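# Lift a staple stick from its box onto the table

## Task

Remove a single stick of staples from the staple box and set it down on the table with its legs pointing down, placed well away from both the box's tray and its sleeve.

## Robot and tools

Robot: two arms on a table, left_arm and right_arm, each a six-joint arm ending in a two-finger parallel gripper with its own wrist camera. A camera stand sits behind the arms. Fixed cameras are cam_head_left, cam_head_right, cam_high and cam_low; the wrist cameras are cam_left_wrist and cam_right_wrist. Every image is 896x504 pixels.

Frames. The scene frame has its origin at table-top height, halfway between the nominal arm bases, with +z up, +x out over the table, and left_arm on the +y side (this has nothing to do with image left or right). The actual bases sit a little off nominal: left_arm at (-0.039, +0.263, +0.004) m, right_arm at (+0.048, -0.280, +0.036) m, each turned only slightly about z. Each arm reports its hand pose, velocities and targets in its own base frame; fixed cameras and the table use the scene frame. Motion offsets are taken along the axes of that arm's current Hand target. On the gripper, +z points along the fingers and the fingers separate along y. end_effector_position is the point between the pads, roughly 1 cm short of the fingertips. Printed positions and orientations may be wrong by a few centimetres, more at long reach.

The 14-number row used by execute_actions and move: one flat list covering both arms, first left_arm then right_arm, each as dx, dy, dz, rx, ry, rz, opening. All values lie in [-1, 1]. The six pose numbers are an offset, not a pose: a displacement from that arm's Hand target as it stood when the action or move began, expressed in the Hand target's own axes. 1.0 equals 0.6 m for dx, dy, dz and 180 degrees for rx, ry, rz, which together form a single rotation vector. Sending the same offset again moves the arm further. Sending six zeros asks the arm to return to its Hand target. The opening is absolute, not an offset: +1 fully open (0.094 m), -1 closed. A 0 for opening is a real command, so to leave a gripper alone resend its current command (shown under Tool commands).

execute_actions(actions, cameras): actions is a list of actions; each action is a list of up to 15 rows, one per 1/30 s step, and a short action repeats its last row. Every row in an action is measured from that action's start pose. Images are returned only when actions is empty or cameras lists names ("all" for every camera, [] for none). An unknown camera name invalidates the call.

move(target, speed, blend, opening_speed, grip_force, blocking, cameras): drives each gripper in a straight line toward target, a single 14-number row or a list of up to 15 rows, all offsets counted from the same starting Hand targets. speed is in m/s, 0.002 to 2.9 (default 0.25), one value or one per target. blend (m) rounds corners between listed targets; 0 stops at each. opening_speed is the finger rate on the -1..+1 scale per second, at least 0.2. grip_force is newtons per pad, 10 to 50, per arm or shared, and persists. blocking=false returns early while motion continues. Paths do not avoid obstacles or the other arm; faster moves lag, overshoot and strike harder. Keep paths away from an arm's own base.

wait(seconds): 0 to 10, holds the last commands; a running move carries on. stop(): brakes a running move. zoom_image(camera, region): region [x0, y0, x1, y1] in pixels of that camera's latest image, at most 504 by 504. read_manual returns only licence text. finished_scene(scene): ends the current scene, given its number; irreversible.

Results: per arm, end_effector_position (m) and end_effector_quat_wxyz in that arm's base frame; Hand target (last commanded pose after clipping, the origin of the next offsets); Joint positions (last value is finger opening in m); Joint torques (include gravity, have offsets and noise; joints 1-3 wrap at ±28 N m); Joint velocities, or "within noise"; grip_measured on the command scale (reads up to about 2.5 mm wide when empty, a few mm narrow on a squeezed part); grip_effort_nm, gripper motor effort, negative when closing, not a pad force. move adds a move: line with the outcome (done, off_target, moving, held, fault) and limits such as paced or held. done means at rest within 10 mm and 2 degrees; neither done nor off_target says whether anything is touched. MOTOR HOT appears at 75 °C; at 90 °C the arm folds up and is lost for the scene.

Behaviour: each step orientation is clipped to 40 degrees from the measured one. Friction and gravity can leave a gripper a few cm from its command; resend the missing distance. A blocked arm keeps pushing until commanded back. Grip force jumps to the limit once squeezed past touch; close slowly on fragile items and open well above grip_measured to release.

Avoid: letting the stick or box fall, especially off the table; releasing something still moving; fast contact with the table, box or fixtures; any contact between the two arms or closing a gripper on the other arm's fingers; straining the wrist camera cables; long holds at full stretch. Objects may get brief outside nudges.

Each tool is called after "Request:" by a JSON object that holds its "api" and its "payload", one argument or row to a line.

## Session

Request:
{"api": "execute_actions", "payload": {
  "actions": []
}}

Scene clock: 0.00 s.
left_arm: end_effector_position=(+0.2731, -0.1298, +0.2346) grip_measured=+1.000 grip_effort_nm=n/a end_effector_quat_wxyz=(+0.629, -0.140, +0.747, -0.166) | right_arm: end_effector_position=(+0.2371, +0.1933, +0.0888) grip_measured=+1.000 grip_effort_nm=n/a end_effector_quat_wxyz=(+0.355, +0.153, +0.916, +0.110)
Joint positions: left_arm=[-0.893 0.774 0.434 0.115 -0.807 -0.607 0.094] | right_arm=[0.994 1.254 0.647 -0.408 0.55 1.165 0.094]
Joint velocities: within noise
Joint torques (N m): no reading
Heat: left arm: 33 °C; right arm: 34 °C.
Hand target: left_arm +0.2734, -0.1284, +0.2501; +0.639, -0.149, +0.734, -0.176 | right_arm +0.2401, +0.1938, +0.0967; +0.364, +0.154, +0.911, +0.113
Tool commands: left_gripper/opening=+1.0 right_gripper/opening=+1.0

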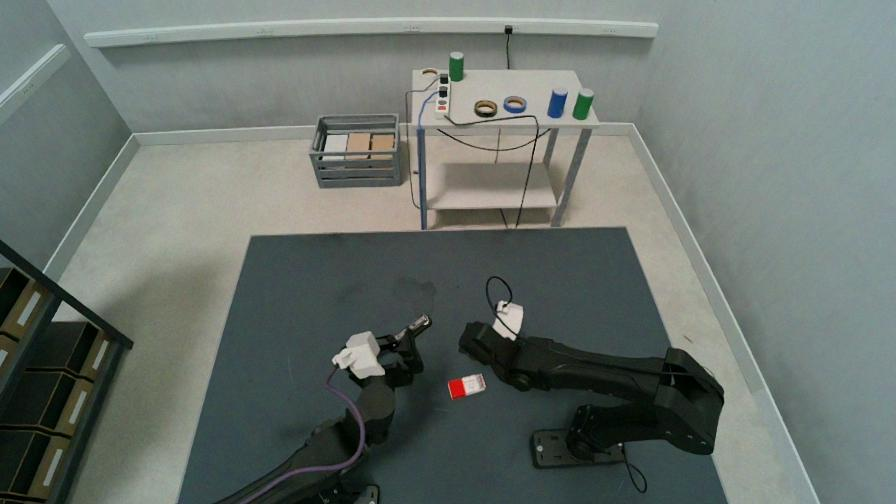

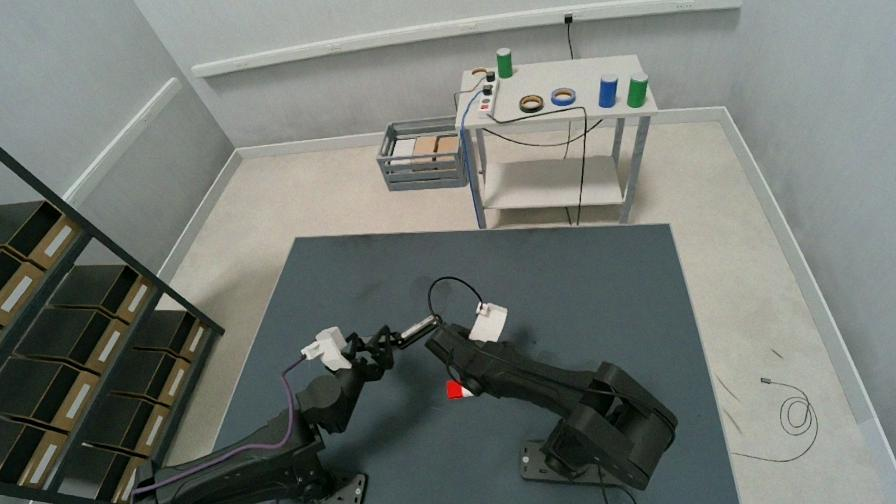

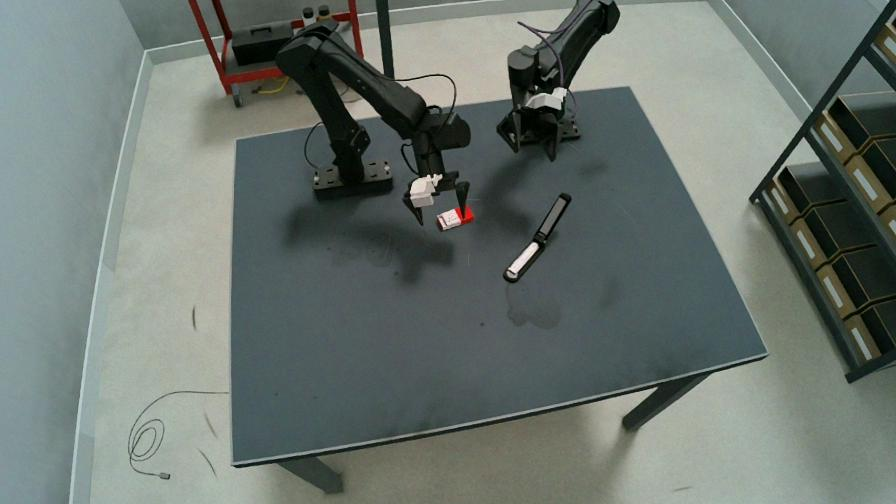

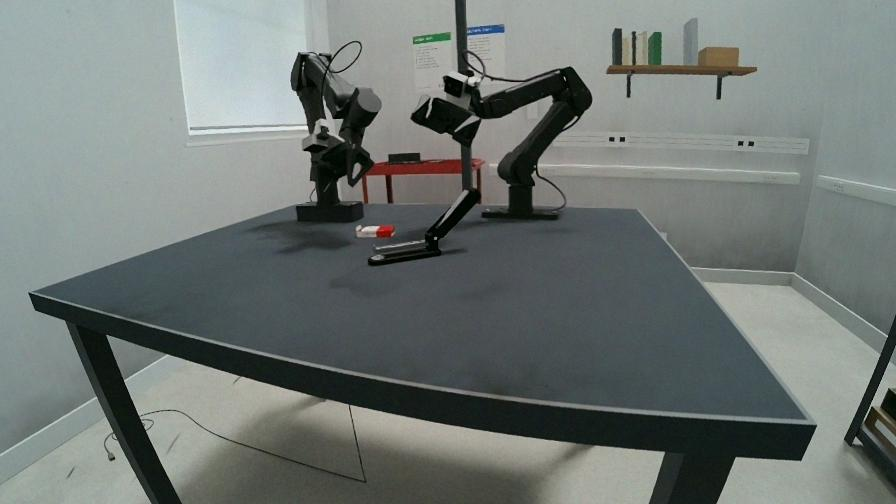

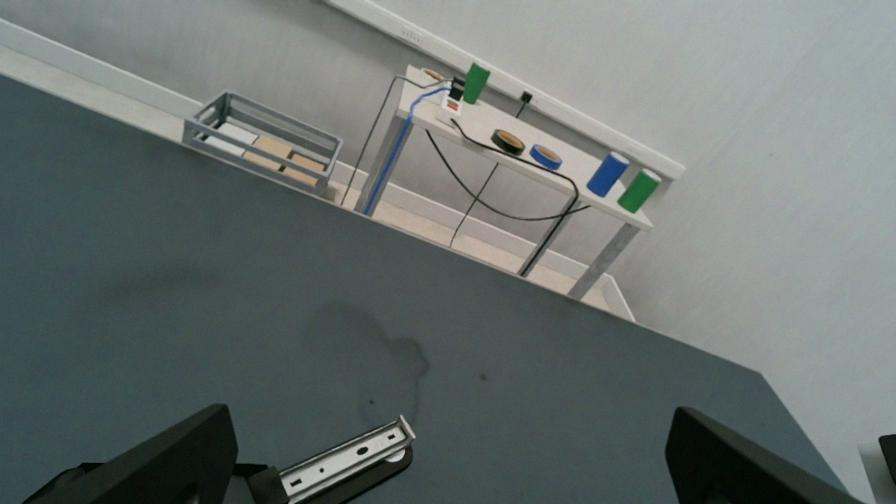

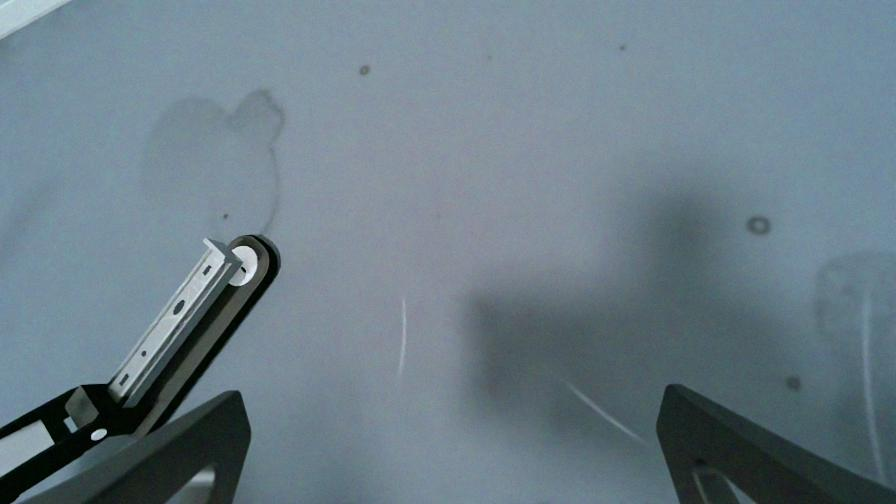

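Request:
{"api": "zoom_image", "payload": {
  "camera": "cam_high",
  "region": [400, 180, 600, 290]
}}

Request:
{"api": "zoom_image", "payload": {
  "camera": "cam_head_left",
  "region": [420, 350, 520, 410]
}}

Request:
{"api": "zoom_image", "payload": {
  "camera": "cam_low",
  "region": [320, 180, 520, 290]
}}

Scaled by 2.520 from the camera's 896x504 image, which has a finer 1280x720 frame.

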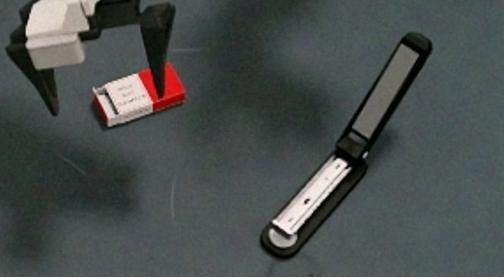

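Scaled by 5.040 from the camera's 896x504 image, which has a finer 1280x720 frame.

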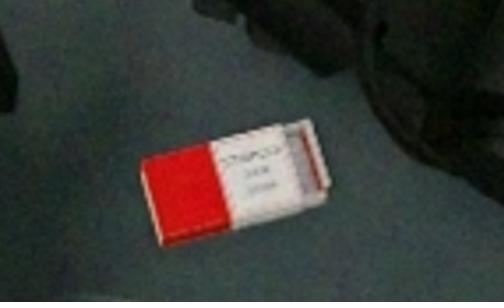

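Scaled by 2.520 from the camera's 896x504 image, which has a finer 1280x720 frame.

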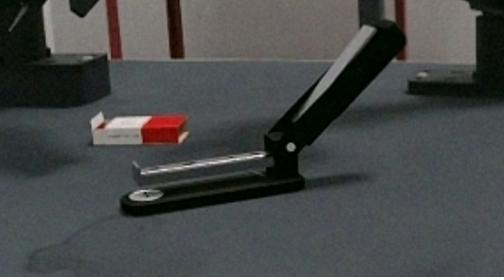

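Request:
{"api": "move", "payload": {
  "target": [0,0,0,0,0,0,1,-0.0802,0.1261,-0.1147,0.0743,0.2394,-0.1013,1],
  "cameras": ["all"]
}}

Scene clock: 85.33 s.
left_arm: end_effector_position=(+0.2731, -0.1298, +0.2346) grip_measured=+1.000 grip_effort_nm=-0.02 end_effector_quat_wxyz=(+0.629, -0.140, +0.747, -0.166) | right_arm: end_effector_position=(+0.2338, +0.2386, +0.1937) grip_measured=+1.000 grip_effort_nm=-0.02 end_effector_quat_wxyz=(+0.021, +0.001, +1.000, +0.021)
Joint positions: left_arm=[-0.893 0.774 0.434 0.115 -0.807 -0.607 0.094] | right_arm=[0.793 1.786 1.816 -1.542 0.001 0.794 0.094]
Joint torques (N m): left_arm=[-0.03 -1.55 7.65 2 -0.11 0.03] | right_arm=[-0.39 -4.96 8.88 -0.07 -0.11 0]
Heat: left arm: 39 °C; right arm: 34 °C.
Hand target: left_arm +0.2734, -0.1284, +0.2501; +0.639, -0.149, +0.734, -0.176 | right_arm +0.2400, +0.2400, +0.1998; -0.001, +0.000, +1.000, -0.001
Off the commanded pose: left_arm 0.016 m, 2 deg | right_arm 0.009 m, 3 deg.
joint sent to its limit (right arm) — joint 4 (wrist pitch), lower limit. The joint targets are off in position and orientation.
move: off_target (left_arm, right_arm)

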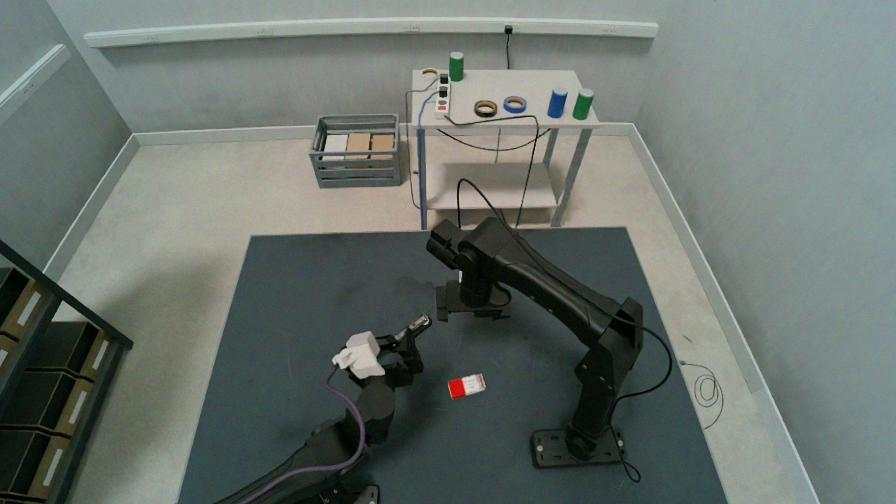

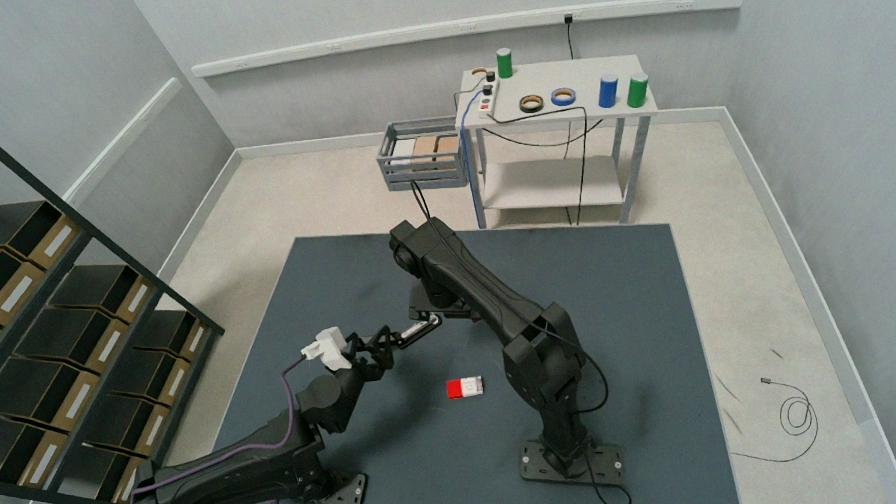

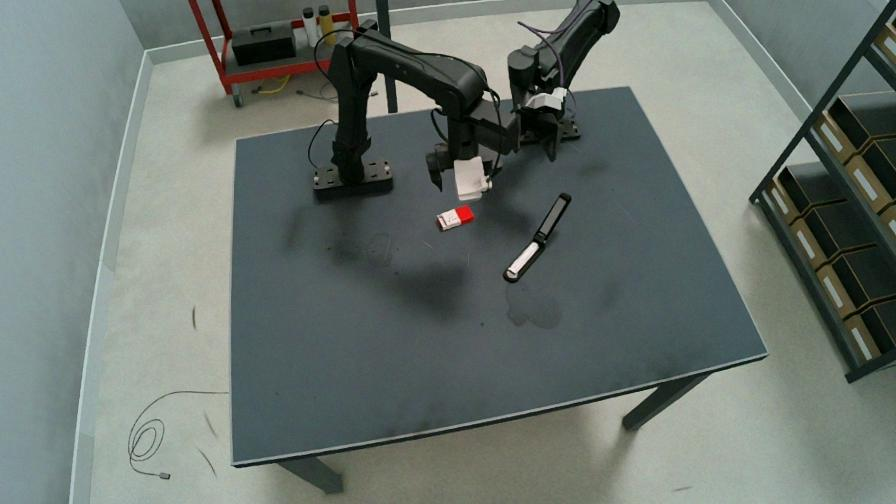

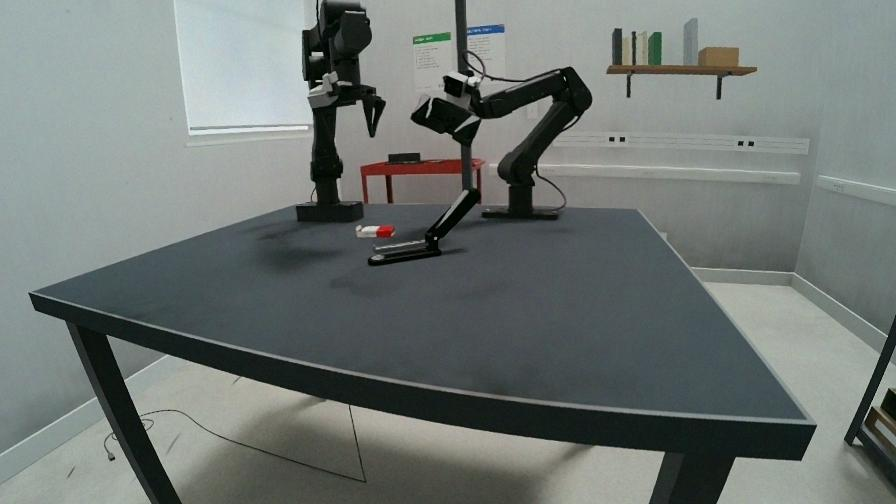

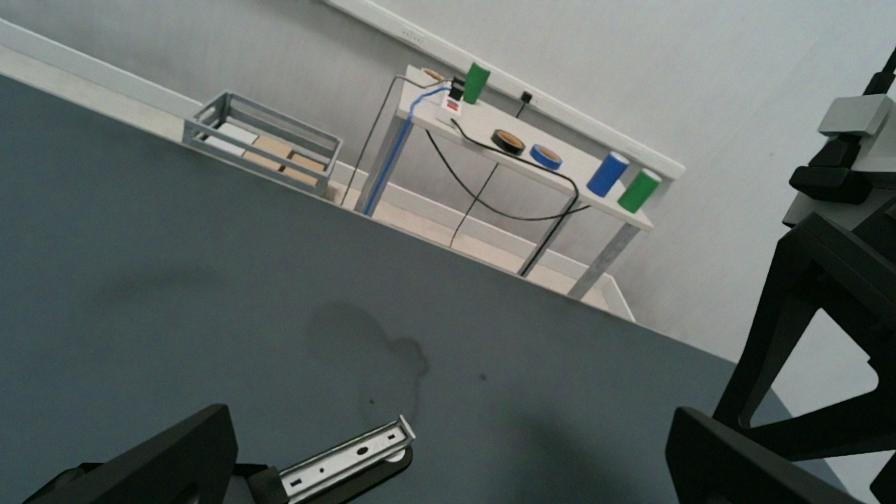

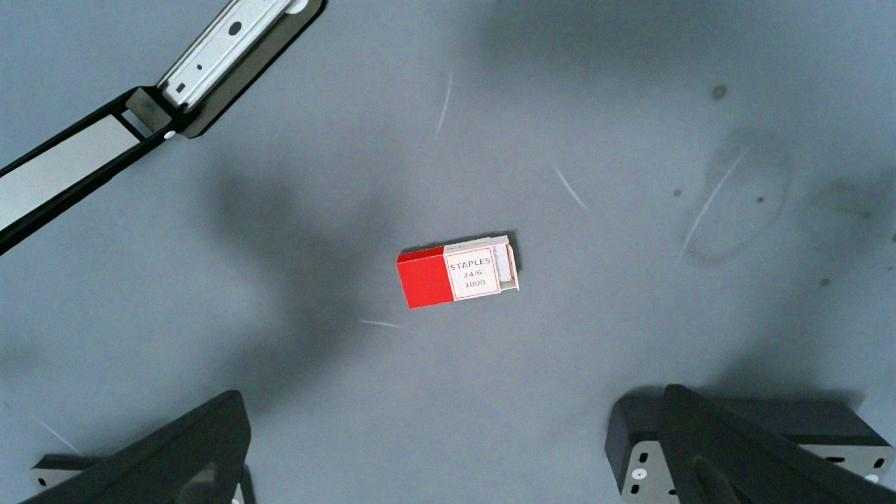

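Request:
{"api": "zoom_image", "payload": {
  "camera": "cam_right_wrist",
  "region": [380, 220, 540, 320]
}}

Scaled by 3.150 from the camera's 896x504 image, which has a finer 1280x720 frame.

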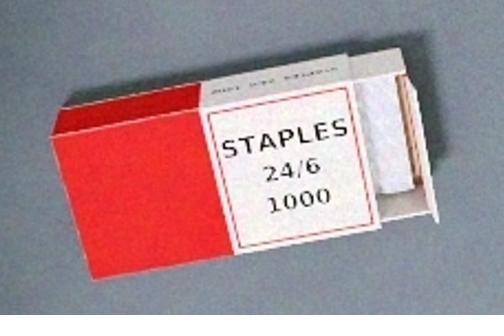

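Request:
{"api": "move", "payload": {
  "target": [0,0,0,0,0,0,1,0.1117,-0.05,0.25,0,0,0,1],
  "cameras": ["cam_right_wrist"]
}}

Request:
{"api": "zoom_image", "payload": {
  "camera": "cam_right_wrist",
  "region": [350, 170, 602, 312]
}}

Scene clock: 216.30 s.
left_arm: end_effector_position=(+0.2731, -0.1298, +0.2346) grip_measured=+1.000 grip_effort_nm=-0.02 end_effector_quat_wxyz=(+0.629, -0.140, +0.747, -0.166) | right_arm: end_effector_position=(+0.1717, +0.2101, +0.0459) grip_measured=+1.000 grip_effort_nm=-0.02 end_effector_quat_wxyz=(-0.013, -0.008, +1.000, -0.013)
Joint positions: left_arm=[-0.893 0.774 0.434 0.115 -0.807 -0.607 0.094] | right_arm=[0.88 1.659 1.074 -1.022 -0.003 0.865 0.094]
Joint torques (N m): left_arm=[-0.02 -1.57 7.64 2.01 -0.1 0.04] | right_arm=[0.38 -7.41 4.03 0.1 -0.07 0.12]
Heat: left arm: 41 °C; right arm: 35 °C.
Hand target: left_arm +0.2734, -0.1284, +0.2501; +0.639, -0.149, +0.734, -0.176 | right_arm +0.1729, +0.2098, +0.0499; -0.001, +0.000, +1.000, -0.001
Off the commanded pose: left_arm 0.016 m, 2 deg | right_arm 0.004 m, 2 deg.
move: off_target (left_arm)
Images, in order (width x height): cam_right_wrist 896x504.

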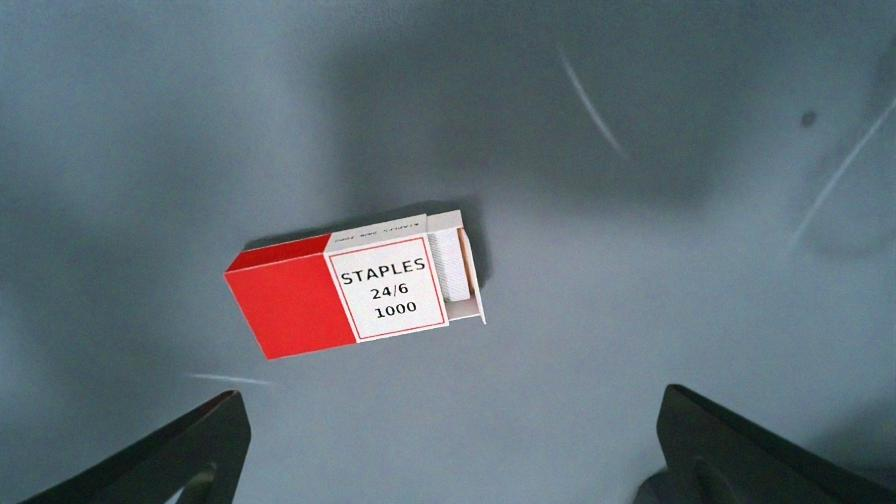

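Scaled by 2.000 from the camera's 896x504 image, which has a finer 1280x720 frame.

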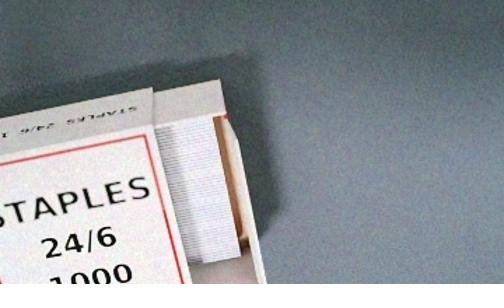

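Request:
{"api": "move", "payload": {
  "target": [
    [0,0,0,0,0,0,1,-0.0285,-0.0997,-0.1168,-0.246,-0.198,-0.5277,1],
    [0,0,0,0,0,0,1,-0.0195,-0.1083,0.0932,-0.246,-0.198,-0.5277,1]
  ],
  "blend": [0,0],
  "cameras": ["cam_right_wrist","cam_high","cam_head_left","cam_low"]
}}

Request:
{"api": "zoom_image", "payload": {
  "camera": "cam_right_wrist",
  "region": [322, 150, 574, 292]
}}

Scene clock: 542.37 s.
left_arm: end_effector_position=(+0.2731, -0.1298, +0.2346) grip_measured=+1.000 grip_effort_nm=-0.02 end_effector_quat_wxyz=(+0.629, -0.140, +0.747, -0.166) | right_arm: end_effector_position=(+0.1900, +0.1406, -0.0064) grip_measured=+1.000 grip_effort_nm=-0.02 end_effector_quat_wxyz=(-0.257, +0.718, -0.568, -0.311)
Joint positions: left_arm=[-0.893 0.774 0.434 0.115 -0.807 -0.607 0.094] | right_arm=[0.043 1.758 0.643 -0.635 -0.816 -1.838 0.094]
Joint torques (N m): left_arm=[-0.03 -1.55 7.65 2 -0.1 0.03] | right_arm=[0.39 -3.23 2.63 -0.17 -0.87 0.1]
Heat: left arm: 42 °C; right arm: 32 °C.
Hand target: left_arm +0.2734, -0.1284, +0.2501; +0.639, -0.149, +0.734, -0.176 | right_arm +0.1845, +0.1448, -0.0060; -0.264, +0.706, -0.569, -0.329
Off the commanded pose: left_arm 0.016 m, 2 deg | right_arm 0.007 m, 3 deg.
move: off_target (left_arm, right_arm)
Images, in order (width x height): cam_head_left 896x504, cam_high 896x504, cam_low 896x504, cam_right_wrist 896x504.

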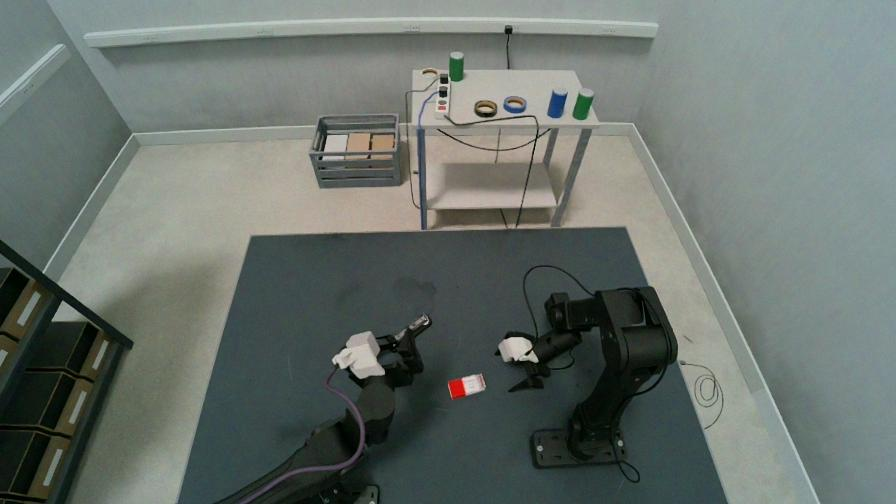

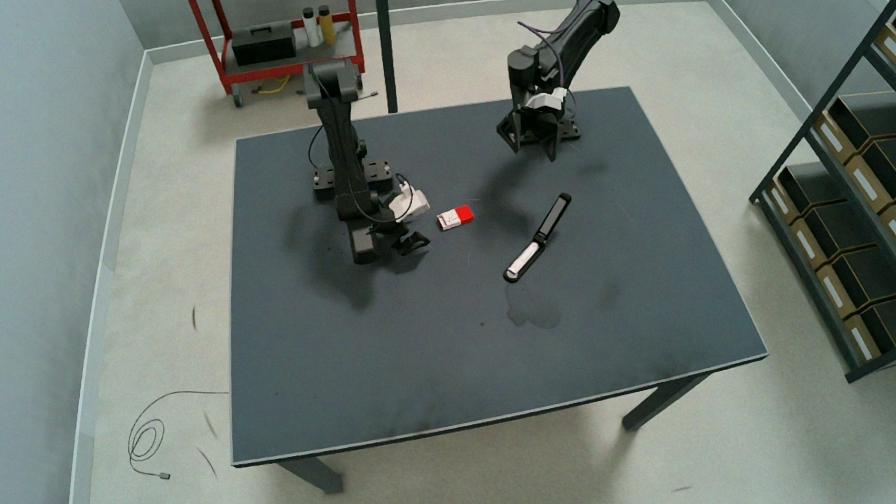

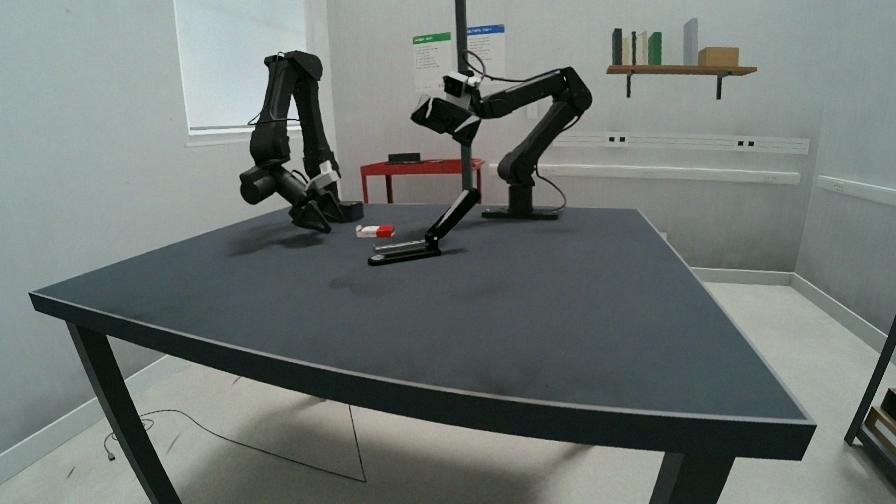

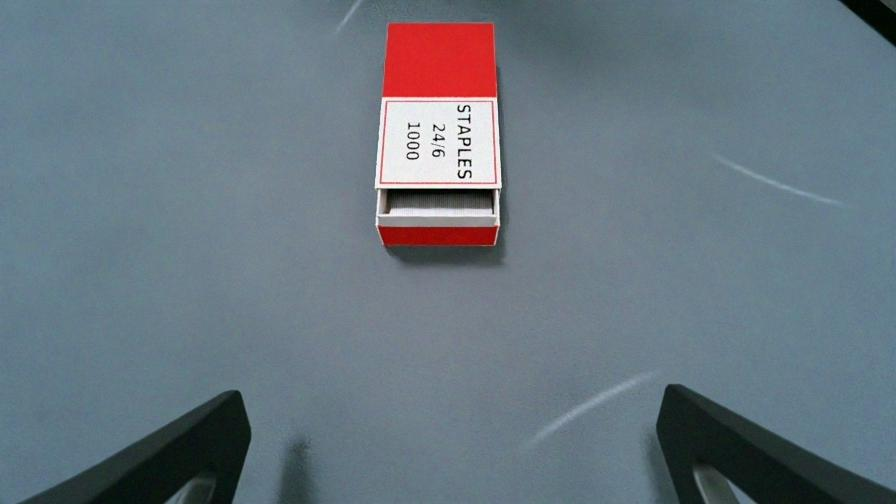

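Scaled by 2.000 from the camera's 896x504 image, which has a finer 1280x720 frame.

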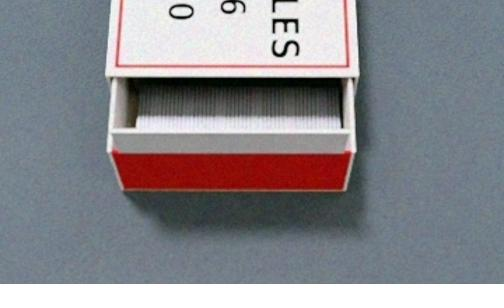

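Request:
{"api": "zoom_image", "payload": {
  "camera": "cam_right_wrist",
  "region": [370, 180, 510, 250]
}}

Scaled by 3.600 from the camera's 896x504 image, which has a finer 1280x720 frame.

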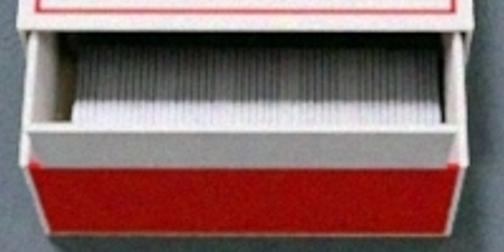

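Request:
{"api": "move", "payload": {
  "target": [0.3583,0.0537,-0.0082,0.3370,0.2477,0.2903,1,0,0,0,0,0,0,1],
  "cameras": ["cam_left_wrist","cam_high","cam_head_left","cam_low","cam_right_wrist"]
}}

Scene clock: 660.87 s.
left_arm: end_effector_position=(+0.2354, -0.1847, +0.0317) grip_measured=+1.000 grip_effort_nm=-0.02 end_effector_quat_wxyz=(+0.324, +0.548, +0.731, -0.246) | right_arm: end_effector_position=(+0.1903, +0.1406, -0.0064) grip_measured=+1.000 grip_effort_nm=-0.02 end_effector_quat_wxyz=(-0.258, +0.718, -0.568, -0.310)
Joint positions: left_arm=[-0.279 1.425 0.462 -0.077 0.682 0.815 0.094] | right_arm=[0.043 1.758 0.643 -0.634 -0.816 -1.838 0.094]
Joint torques (N m): left_arm=[-0.47 -3.78 8.28 0.99 0.67 0.16] | right_arm=[0.4 -3.22 2.65 -0.17 -0.87 0.09]
Heat: left arm: 42 °C; right arm: 30 °C.
Hand target: left_arm +0.2389, -0.1945, +0.0459; +0.332, +0.561, +0.712, -0.261 | right_arm +0.1845, +0.1448, -0.0060; -0.264, +0.706, -0.569, -0.329
Off the commanded pose: left_arm 0.018 m, 3 deg | right_arm 0.007 m, 3 deg.
move: off_target (left_arm, right_arm)
Images, in order (width x height): cam_head_left 896x504, cam_high 896x504, cam_low 896x504, cam_left_wrist 896x504, cam_right_wrist 896x504.

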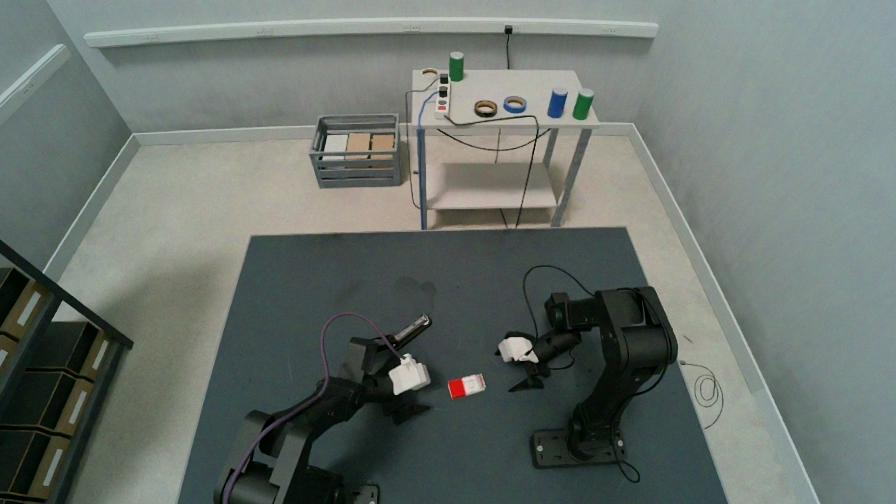

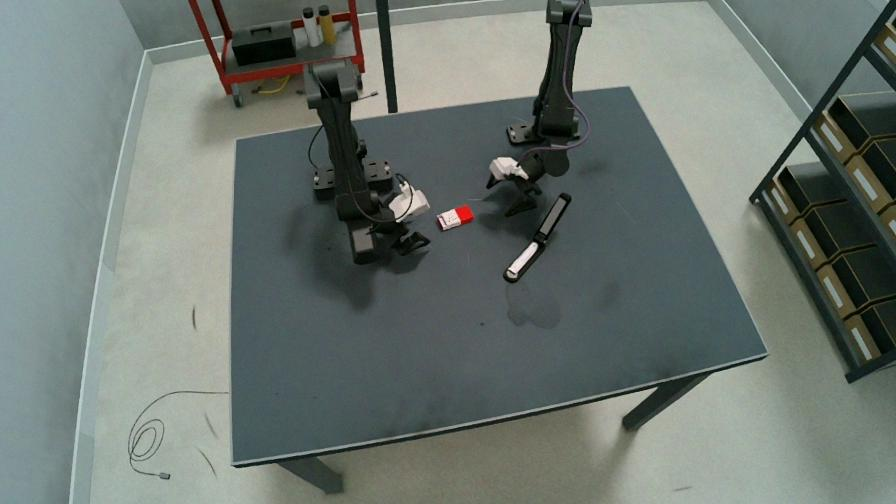

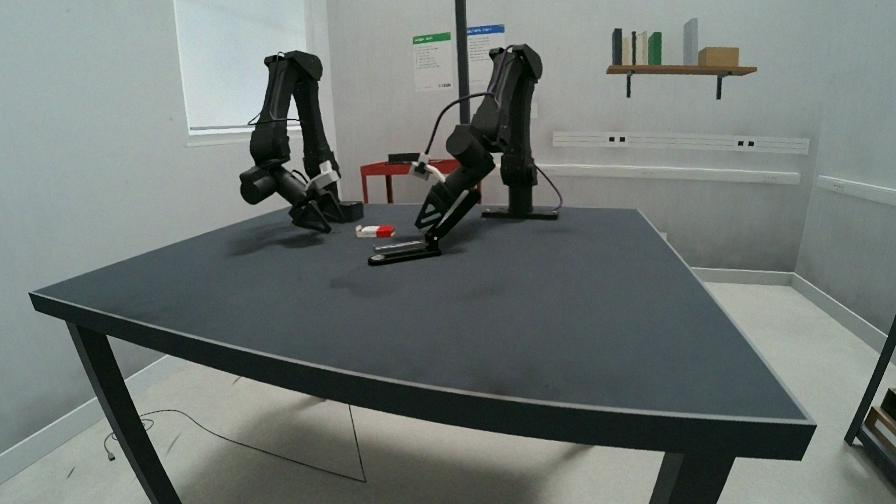

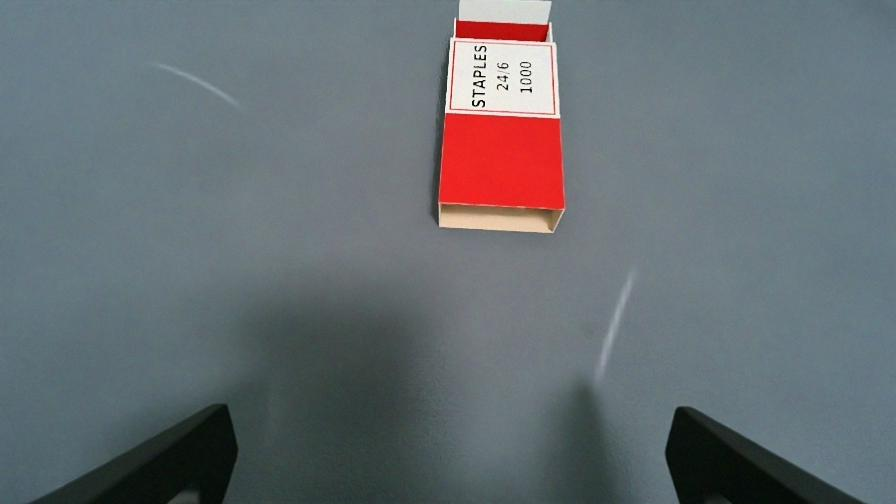

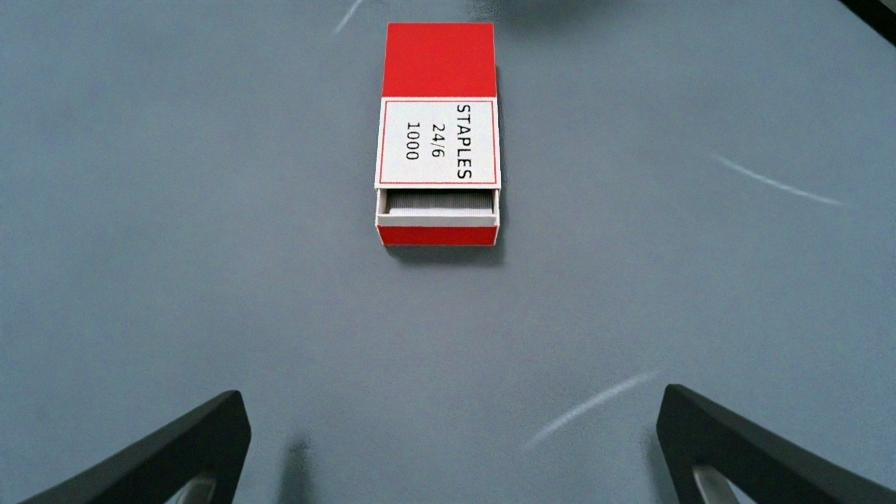

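Request:
{"api": "zoom_image", "payload": {
  "camera": "cam_left_wrist",
  "region": [420, 0, 580, 90]
}}

Request:
{"api": "zoom_image", "payload": {
  "camera": "cam_left_wrist",
  "region": [420, 160, 580, 250]
}}

Scaled by 3.150 from the camera's 896x504 image, which has a finer 1280x720 frame.

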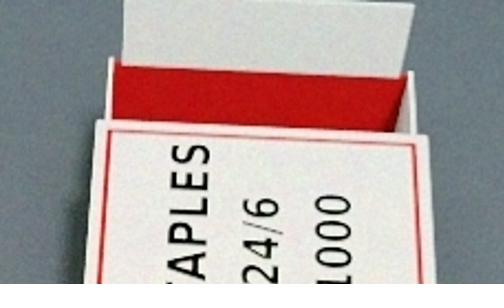

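Scaled by 3.150 from the camera's 896x504 image, which has a finer 1280x720 frame.

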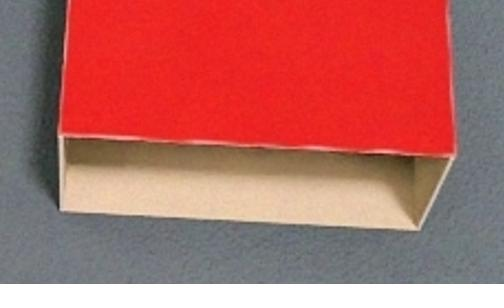

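Request:
{"api": "move", "payload": {
  "target": [-0.0681,-0.0213,0.1165,0,0,0,1,0,0,0,0,0,0,1],
  "speed": 0.15,
  "cameras": ["cam_left_wrist","cam_low","cam_right_wrist"]
}}

Scene clock: 761.73 s.
left_arm: end_effector_position=(+0.2199, -0.2580, +0.0112) grip_measured=+1.000 grip_effort_nm=-0.02 end_effector_quat_wxyz=(+0.280, +0.560, +0.734, -0.264) | right_arm: end_effector_position=(+0.1903, +0.1406, -0.0064) grip_measured=+1.000 grip_effort_nm=-0.02 end_effector_quat_wxyz=(-0.258, +0.718, -0.568, -0.310)
Joint positions: left_arm=[-0.587 1.606 0.534 0.103 0.547 0.543 0.094] | right_arm=[0.043 1.758 0.643 -0.634 -0.816 -1.838 0.094]
Joint torques (N m): left_arm=[-0.53 -4.97 7.65 2.2 0.22 -0.09] | right_arm=[0.39 -3.23 2.66 -0.17 -0.86 0.1]
Heat: left arm: 37 °C; right arm: 29 °C.
Hand target: left_arm +0.2451, -0.2751, +0.0322; +0.332, +0.561, +0.712, -0.261 | right_arm +0.1845, +0.1448, -0.0060; -0.264, +0.706, -0.569, -0.329
Off the commanded pose: left_arm 0.037 m, 7 deg | right_arm 0.007 m, 3 deg.
move: off_target (left_arm, right_arm)
Images, in order (width x height): cam_low 896x504, cam_left_wrist 896x504, cam_right_wrist 896x504.

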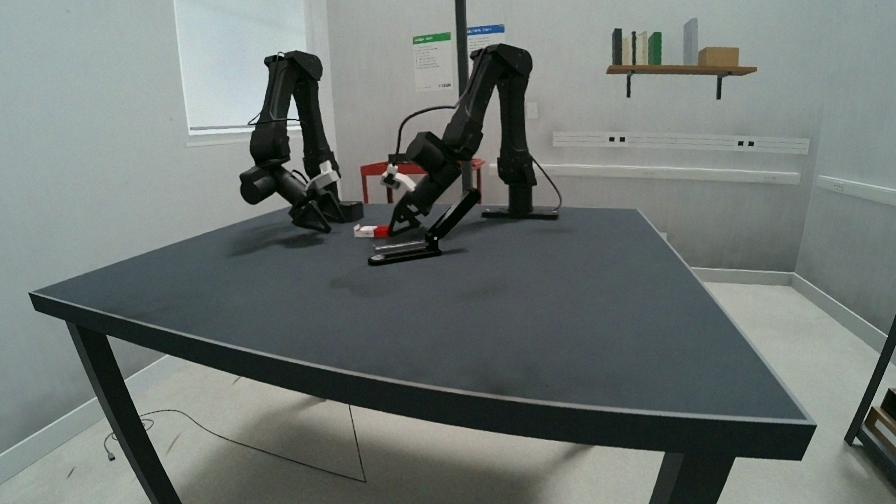

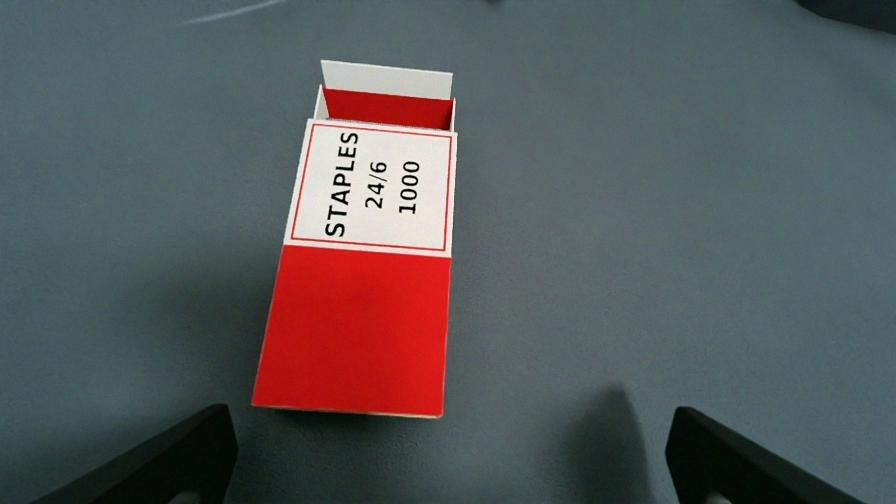

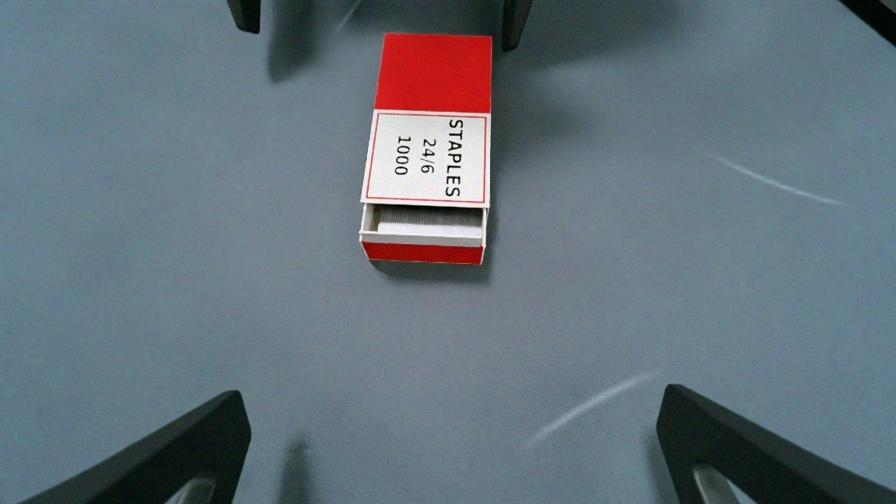

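Request:
{"api": "move", "payload": {
  "target": [-0.024,0.0315,0.0262,-0.003,-0.0154,0.0295,1,0,0,0,0,0,0,1],
  "speed": 0.15,
  "cameras": ["cam_left_wrist","cam_right_wrist"]
}}

Scene clock: 820.33 s.
left_arm: end_effector_position=(+0.2445, -0.2744, +0.0097) grip_measured=+1.000 grip_effort_nm=-0.02 end_effector_quat_wxyz=(+0.308, +0.579, +0.710, -0.256) | right_arm: end_effector_position=(+0.1903, +0.1406, -0.0064) grip_measured=+1.000 grip_effort_nm=-0.02 end_effector_quat_wxyz=(-0.258, +0.718, -0.568, -0.310)
Joint positions: left_arm=[-0.587 1.708 0.603 0.185 0.547 0.591 0.094] | right_arm=[0.043 1.758 0.643 -0.634 -0.816 -1.838 0.094]
Joint torques (N m): left_arm=[0.13 -5.72 7.61 2.26 0.41 0.18] | right_arm=[0.39 -3.23 2.69 -0.16 -0.87 0.1]
Heat: left arm: 39 °C; right arm: 29 °C.
Hand target: left_arm +0.2685, -0.2914, +0.0331; +0.363, +0.585, +0.678, -0.256 | right_arm +0.1845, +0.1448, -0.0060; -0.264, +0.706, -0.569, -0.329
Off the commanded pose: left_arm 0.038 m, 7 deg | right_arm 0.007 m, 3 deg.
move: off_target (left_arm, right_arm)
Images, in order (width x height): cam_left_wrist 896x504, cam_right_wrist 896x504.

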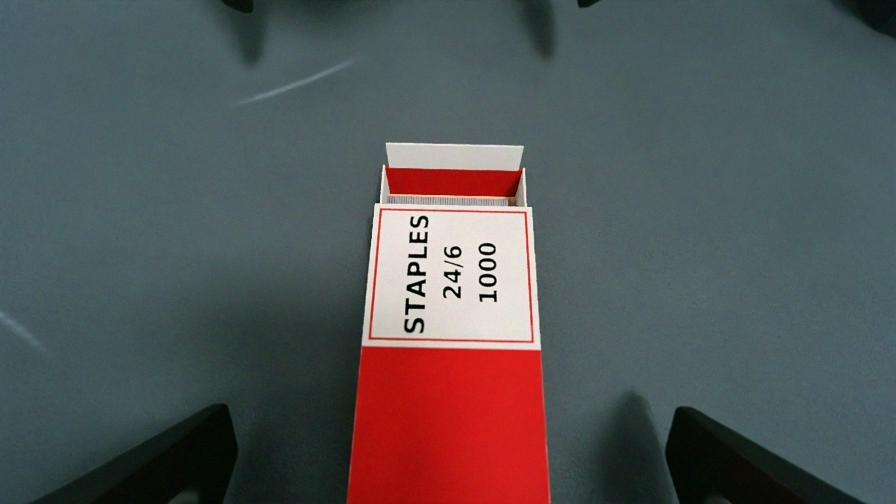

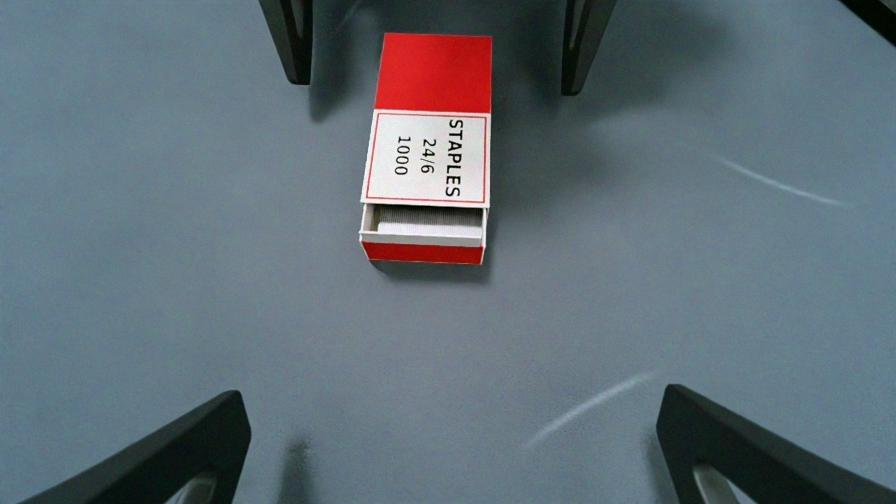

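Request:
{"api": "move", "payload": {
  "target": [0,0,0,0,0,0,-0.1,0,0,0,0,0,0,1],
  "opening_speed": 0.8
}}

Request:
{"api": "move", "payload": {
  "target": [0,0,0,0,0,0,-0.32,0,0,0,0,0,0,1],
  "grip_force": [15, 50],
  "opening_speed": 0.2,
  "cameras": ["cam_left_wrist","cam_right_wrist"]
}}

Scene clock: 841.07 s.
left_arm: end_effector_position=(+0.2445, -0.2744, +0.0097) grip_measured=-0.098 grip_effort_nm=-0.12 end_effector_quat_wxyz=(+0.308, +0.579, +0.710, -0.256) | right_arm: end_effector_position=(+0.1903, +0.1406, -0.0064) grip_measured=+1.000 grip_effort_nm=-0.02 end_effector_quat_wxyz=(-0.258, +0.718, -0.568, -0.310)
Joint positions: left_arm=[-0.587 1.708 0.603 0.185 0.547 0.591 0.042] | right_arm=[0.043 1.758 0.643 -0.634 -0.816 -1.838 0.094]
Joint torques (N m): left_arm=[0.13 -5.64 7.61 2.26 0.41 0.17] | right_arm=[0.4 -3.25 2.67 -0.16 -0.86 0.1]
Heat: left arm: 40 °C; right arm: 29 °C.
Hand target: left_arm +0.2685, -0.2914, +0.0331; +0.363, +0.585, +0.678, -0.256 | right_arm +0.1845, +0.1448, -0.0060; -0.264, +0.706, -0.569, -0.329
Off the commanded pose: left_arm 0.038 m, 7 deg | right_arm 0.007 m, 3 deg.
move: off_target (left_arm, right_arm)

Scene clock: 842.67 s.
left_arm: end_effector_position=(+0.2448, -0.2745, +0.0099) grip_measured=-0.180 grip_effort_nm=-0.41 end_effector_quat_wxyz=(+0.309, +0.579, +0.710, -0.256) | right_arm: end_effector_position=(+0.1903, +0.1406, -0.0064) grip_measured=+1.000 grip_effort_nm=-0.02 end_effector_quat_wxyz=(-0.258, +0.718, -0.568, -0.310)
Joint positions: left_arm=[-0.587 1.708 0.603 0.187 0.547 0.591 0.039] | right_arm=[0.043 1.758 0.643 -0.634 -0.816 -1.838 0.094]
Joint torques (N m): left_arm=[0.13 -5.64 7.61 2.26 0.41 0.17] | right_arm=[0.4 -3.22 2.67 -0.16 -0.88 0.1]
Heat: left arm: 40 °C; right arm: 29 °C.
Hand target: left_arm +0.2685, -0.2914, +0.0331; +0.363, +0.585, +0.678, -0.256 | right_arm +0.1845, +0.1448, -0.0060; -0.264, +0.706, -0.569, -0.329
Off the commanded pose: left_arm 0.037 m, 7 deg | right_arm 0.007 m, 3 deg.
grip_force (N): 15, 50
move: off_target (left_arm, right_arm)
Images, in order (width x height): cam_left_wrist 896x504, cam_right_wrist 896x504.

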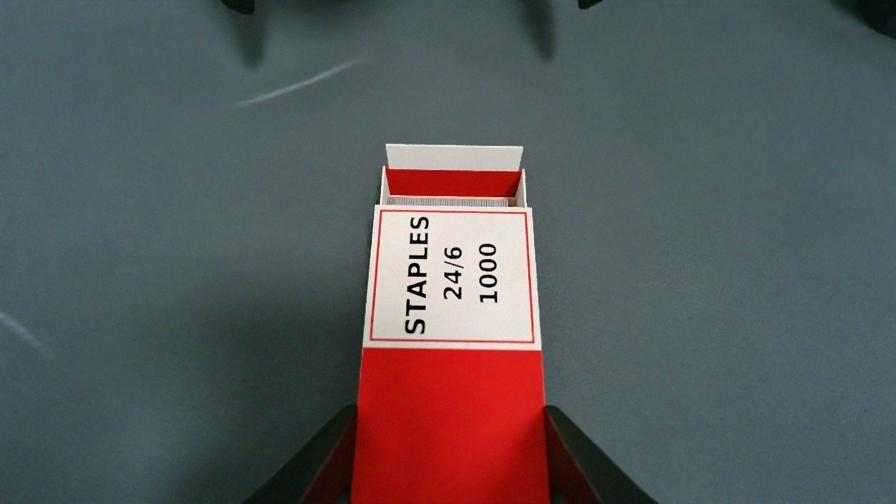

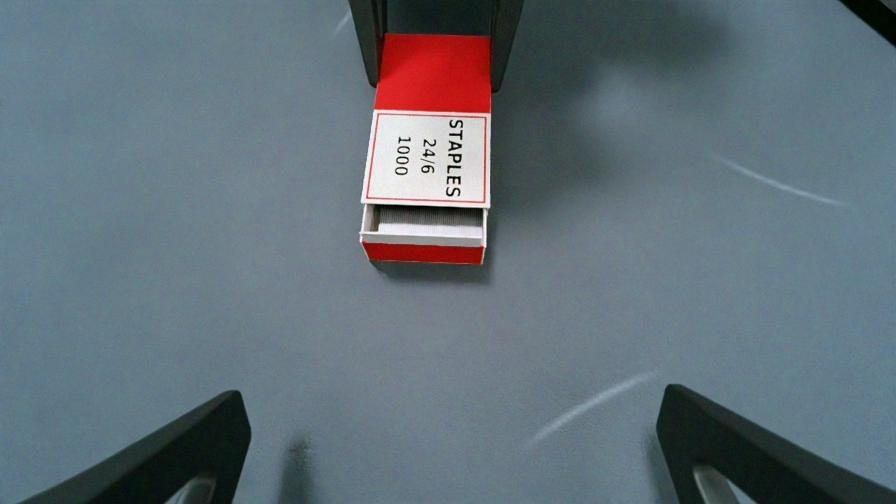

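Request:
{"api": "zoom_image", "payload": {
  "camera": "cam_right_wrist",
  "region": [350, 190, 510, 280]
}}

Scaled by 3.150 from the camera's 896x504 image, which has a finer 1280x720 frame.

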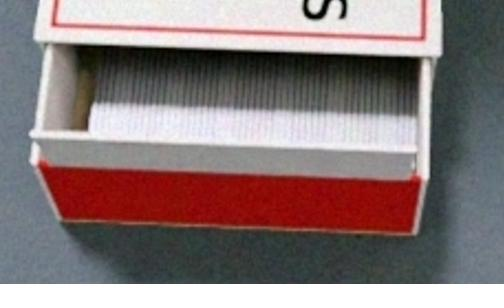

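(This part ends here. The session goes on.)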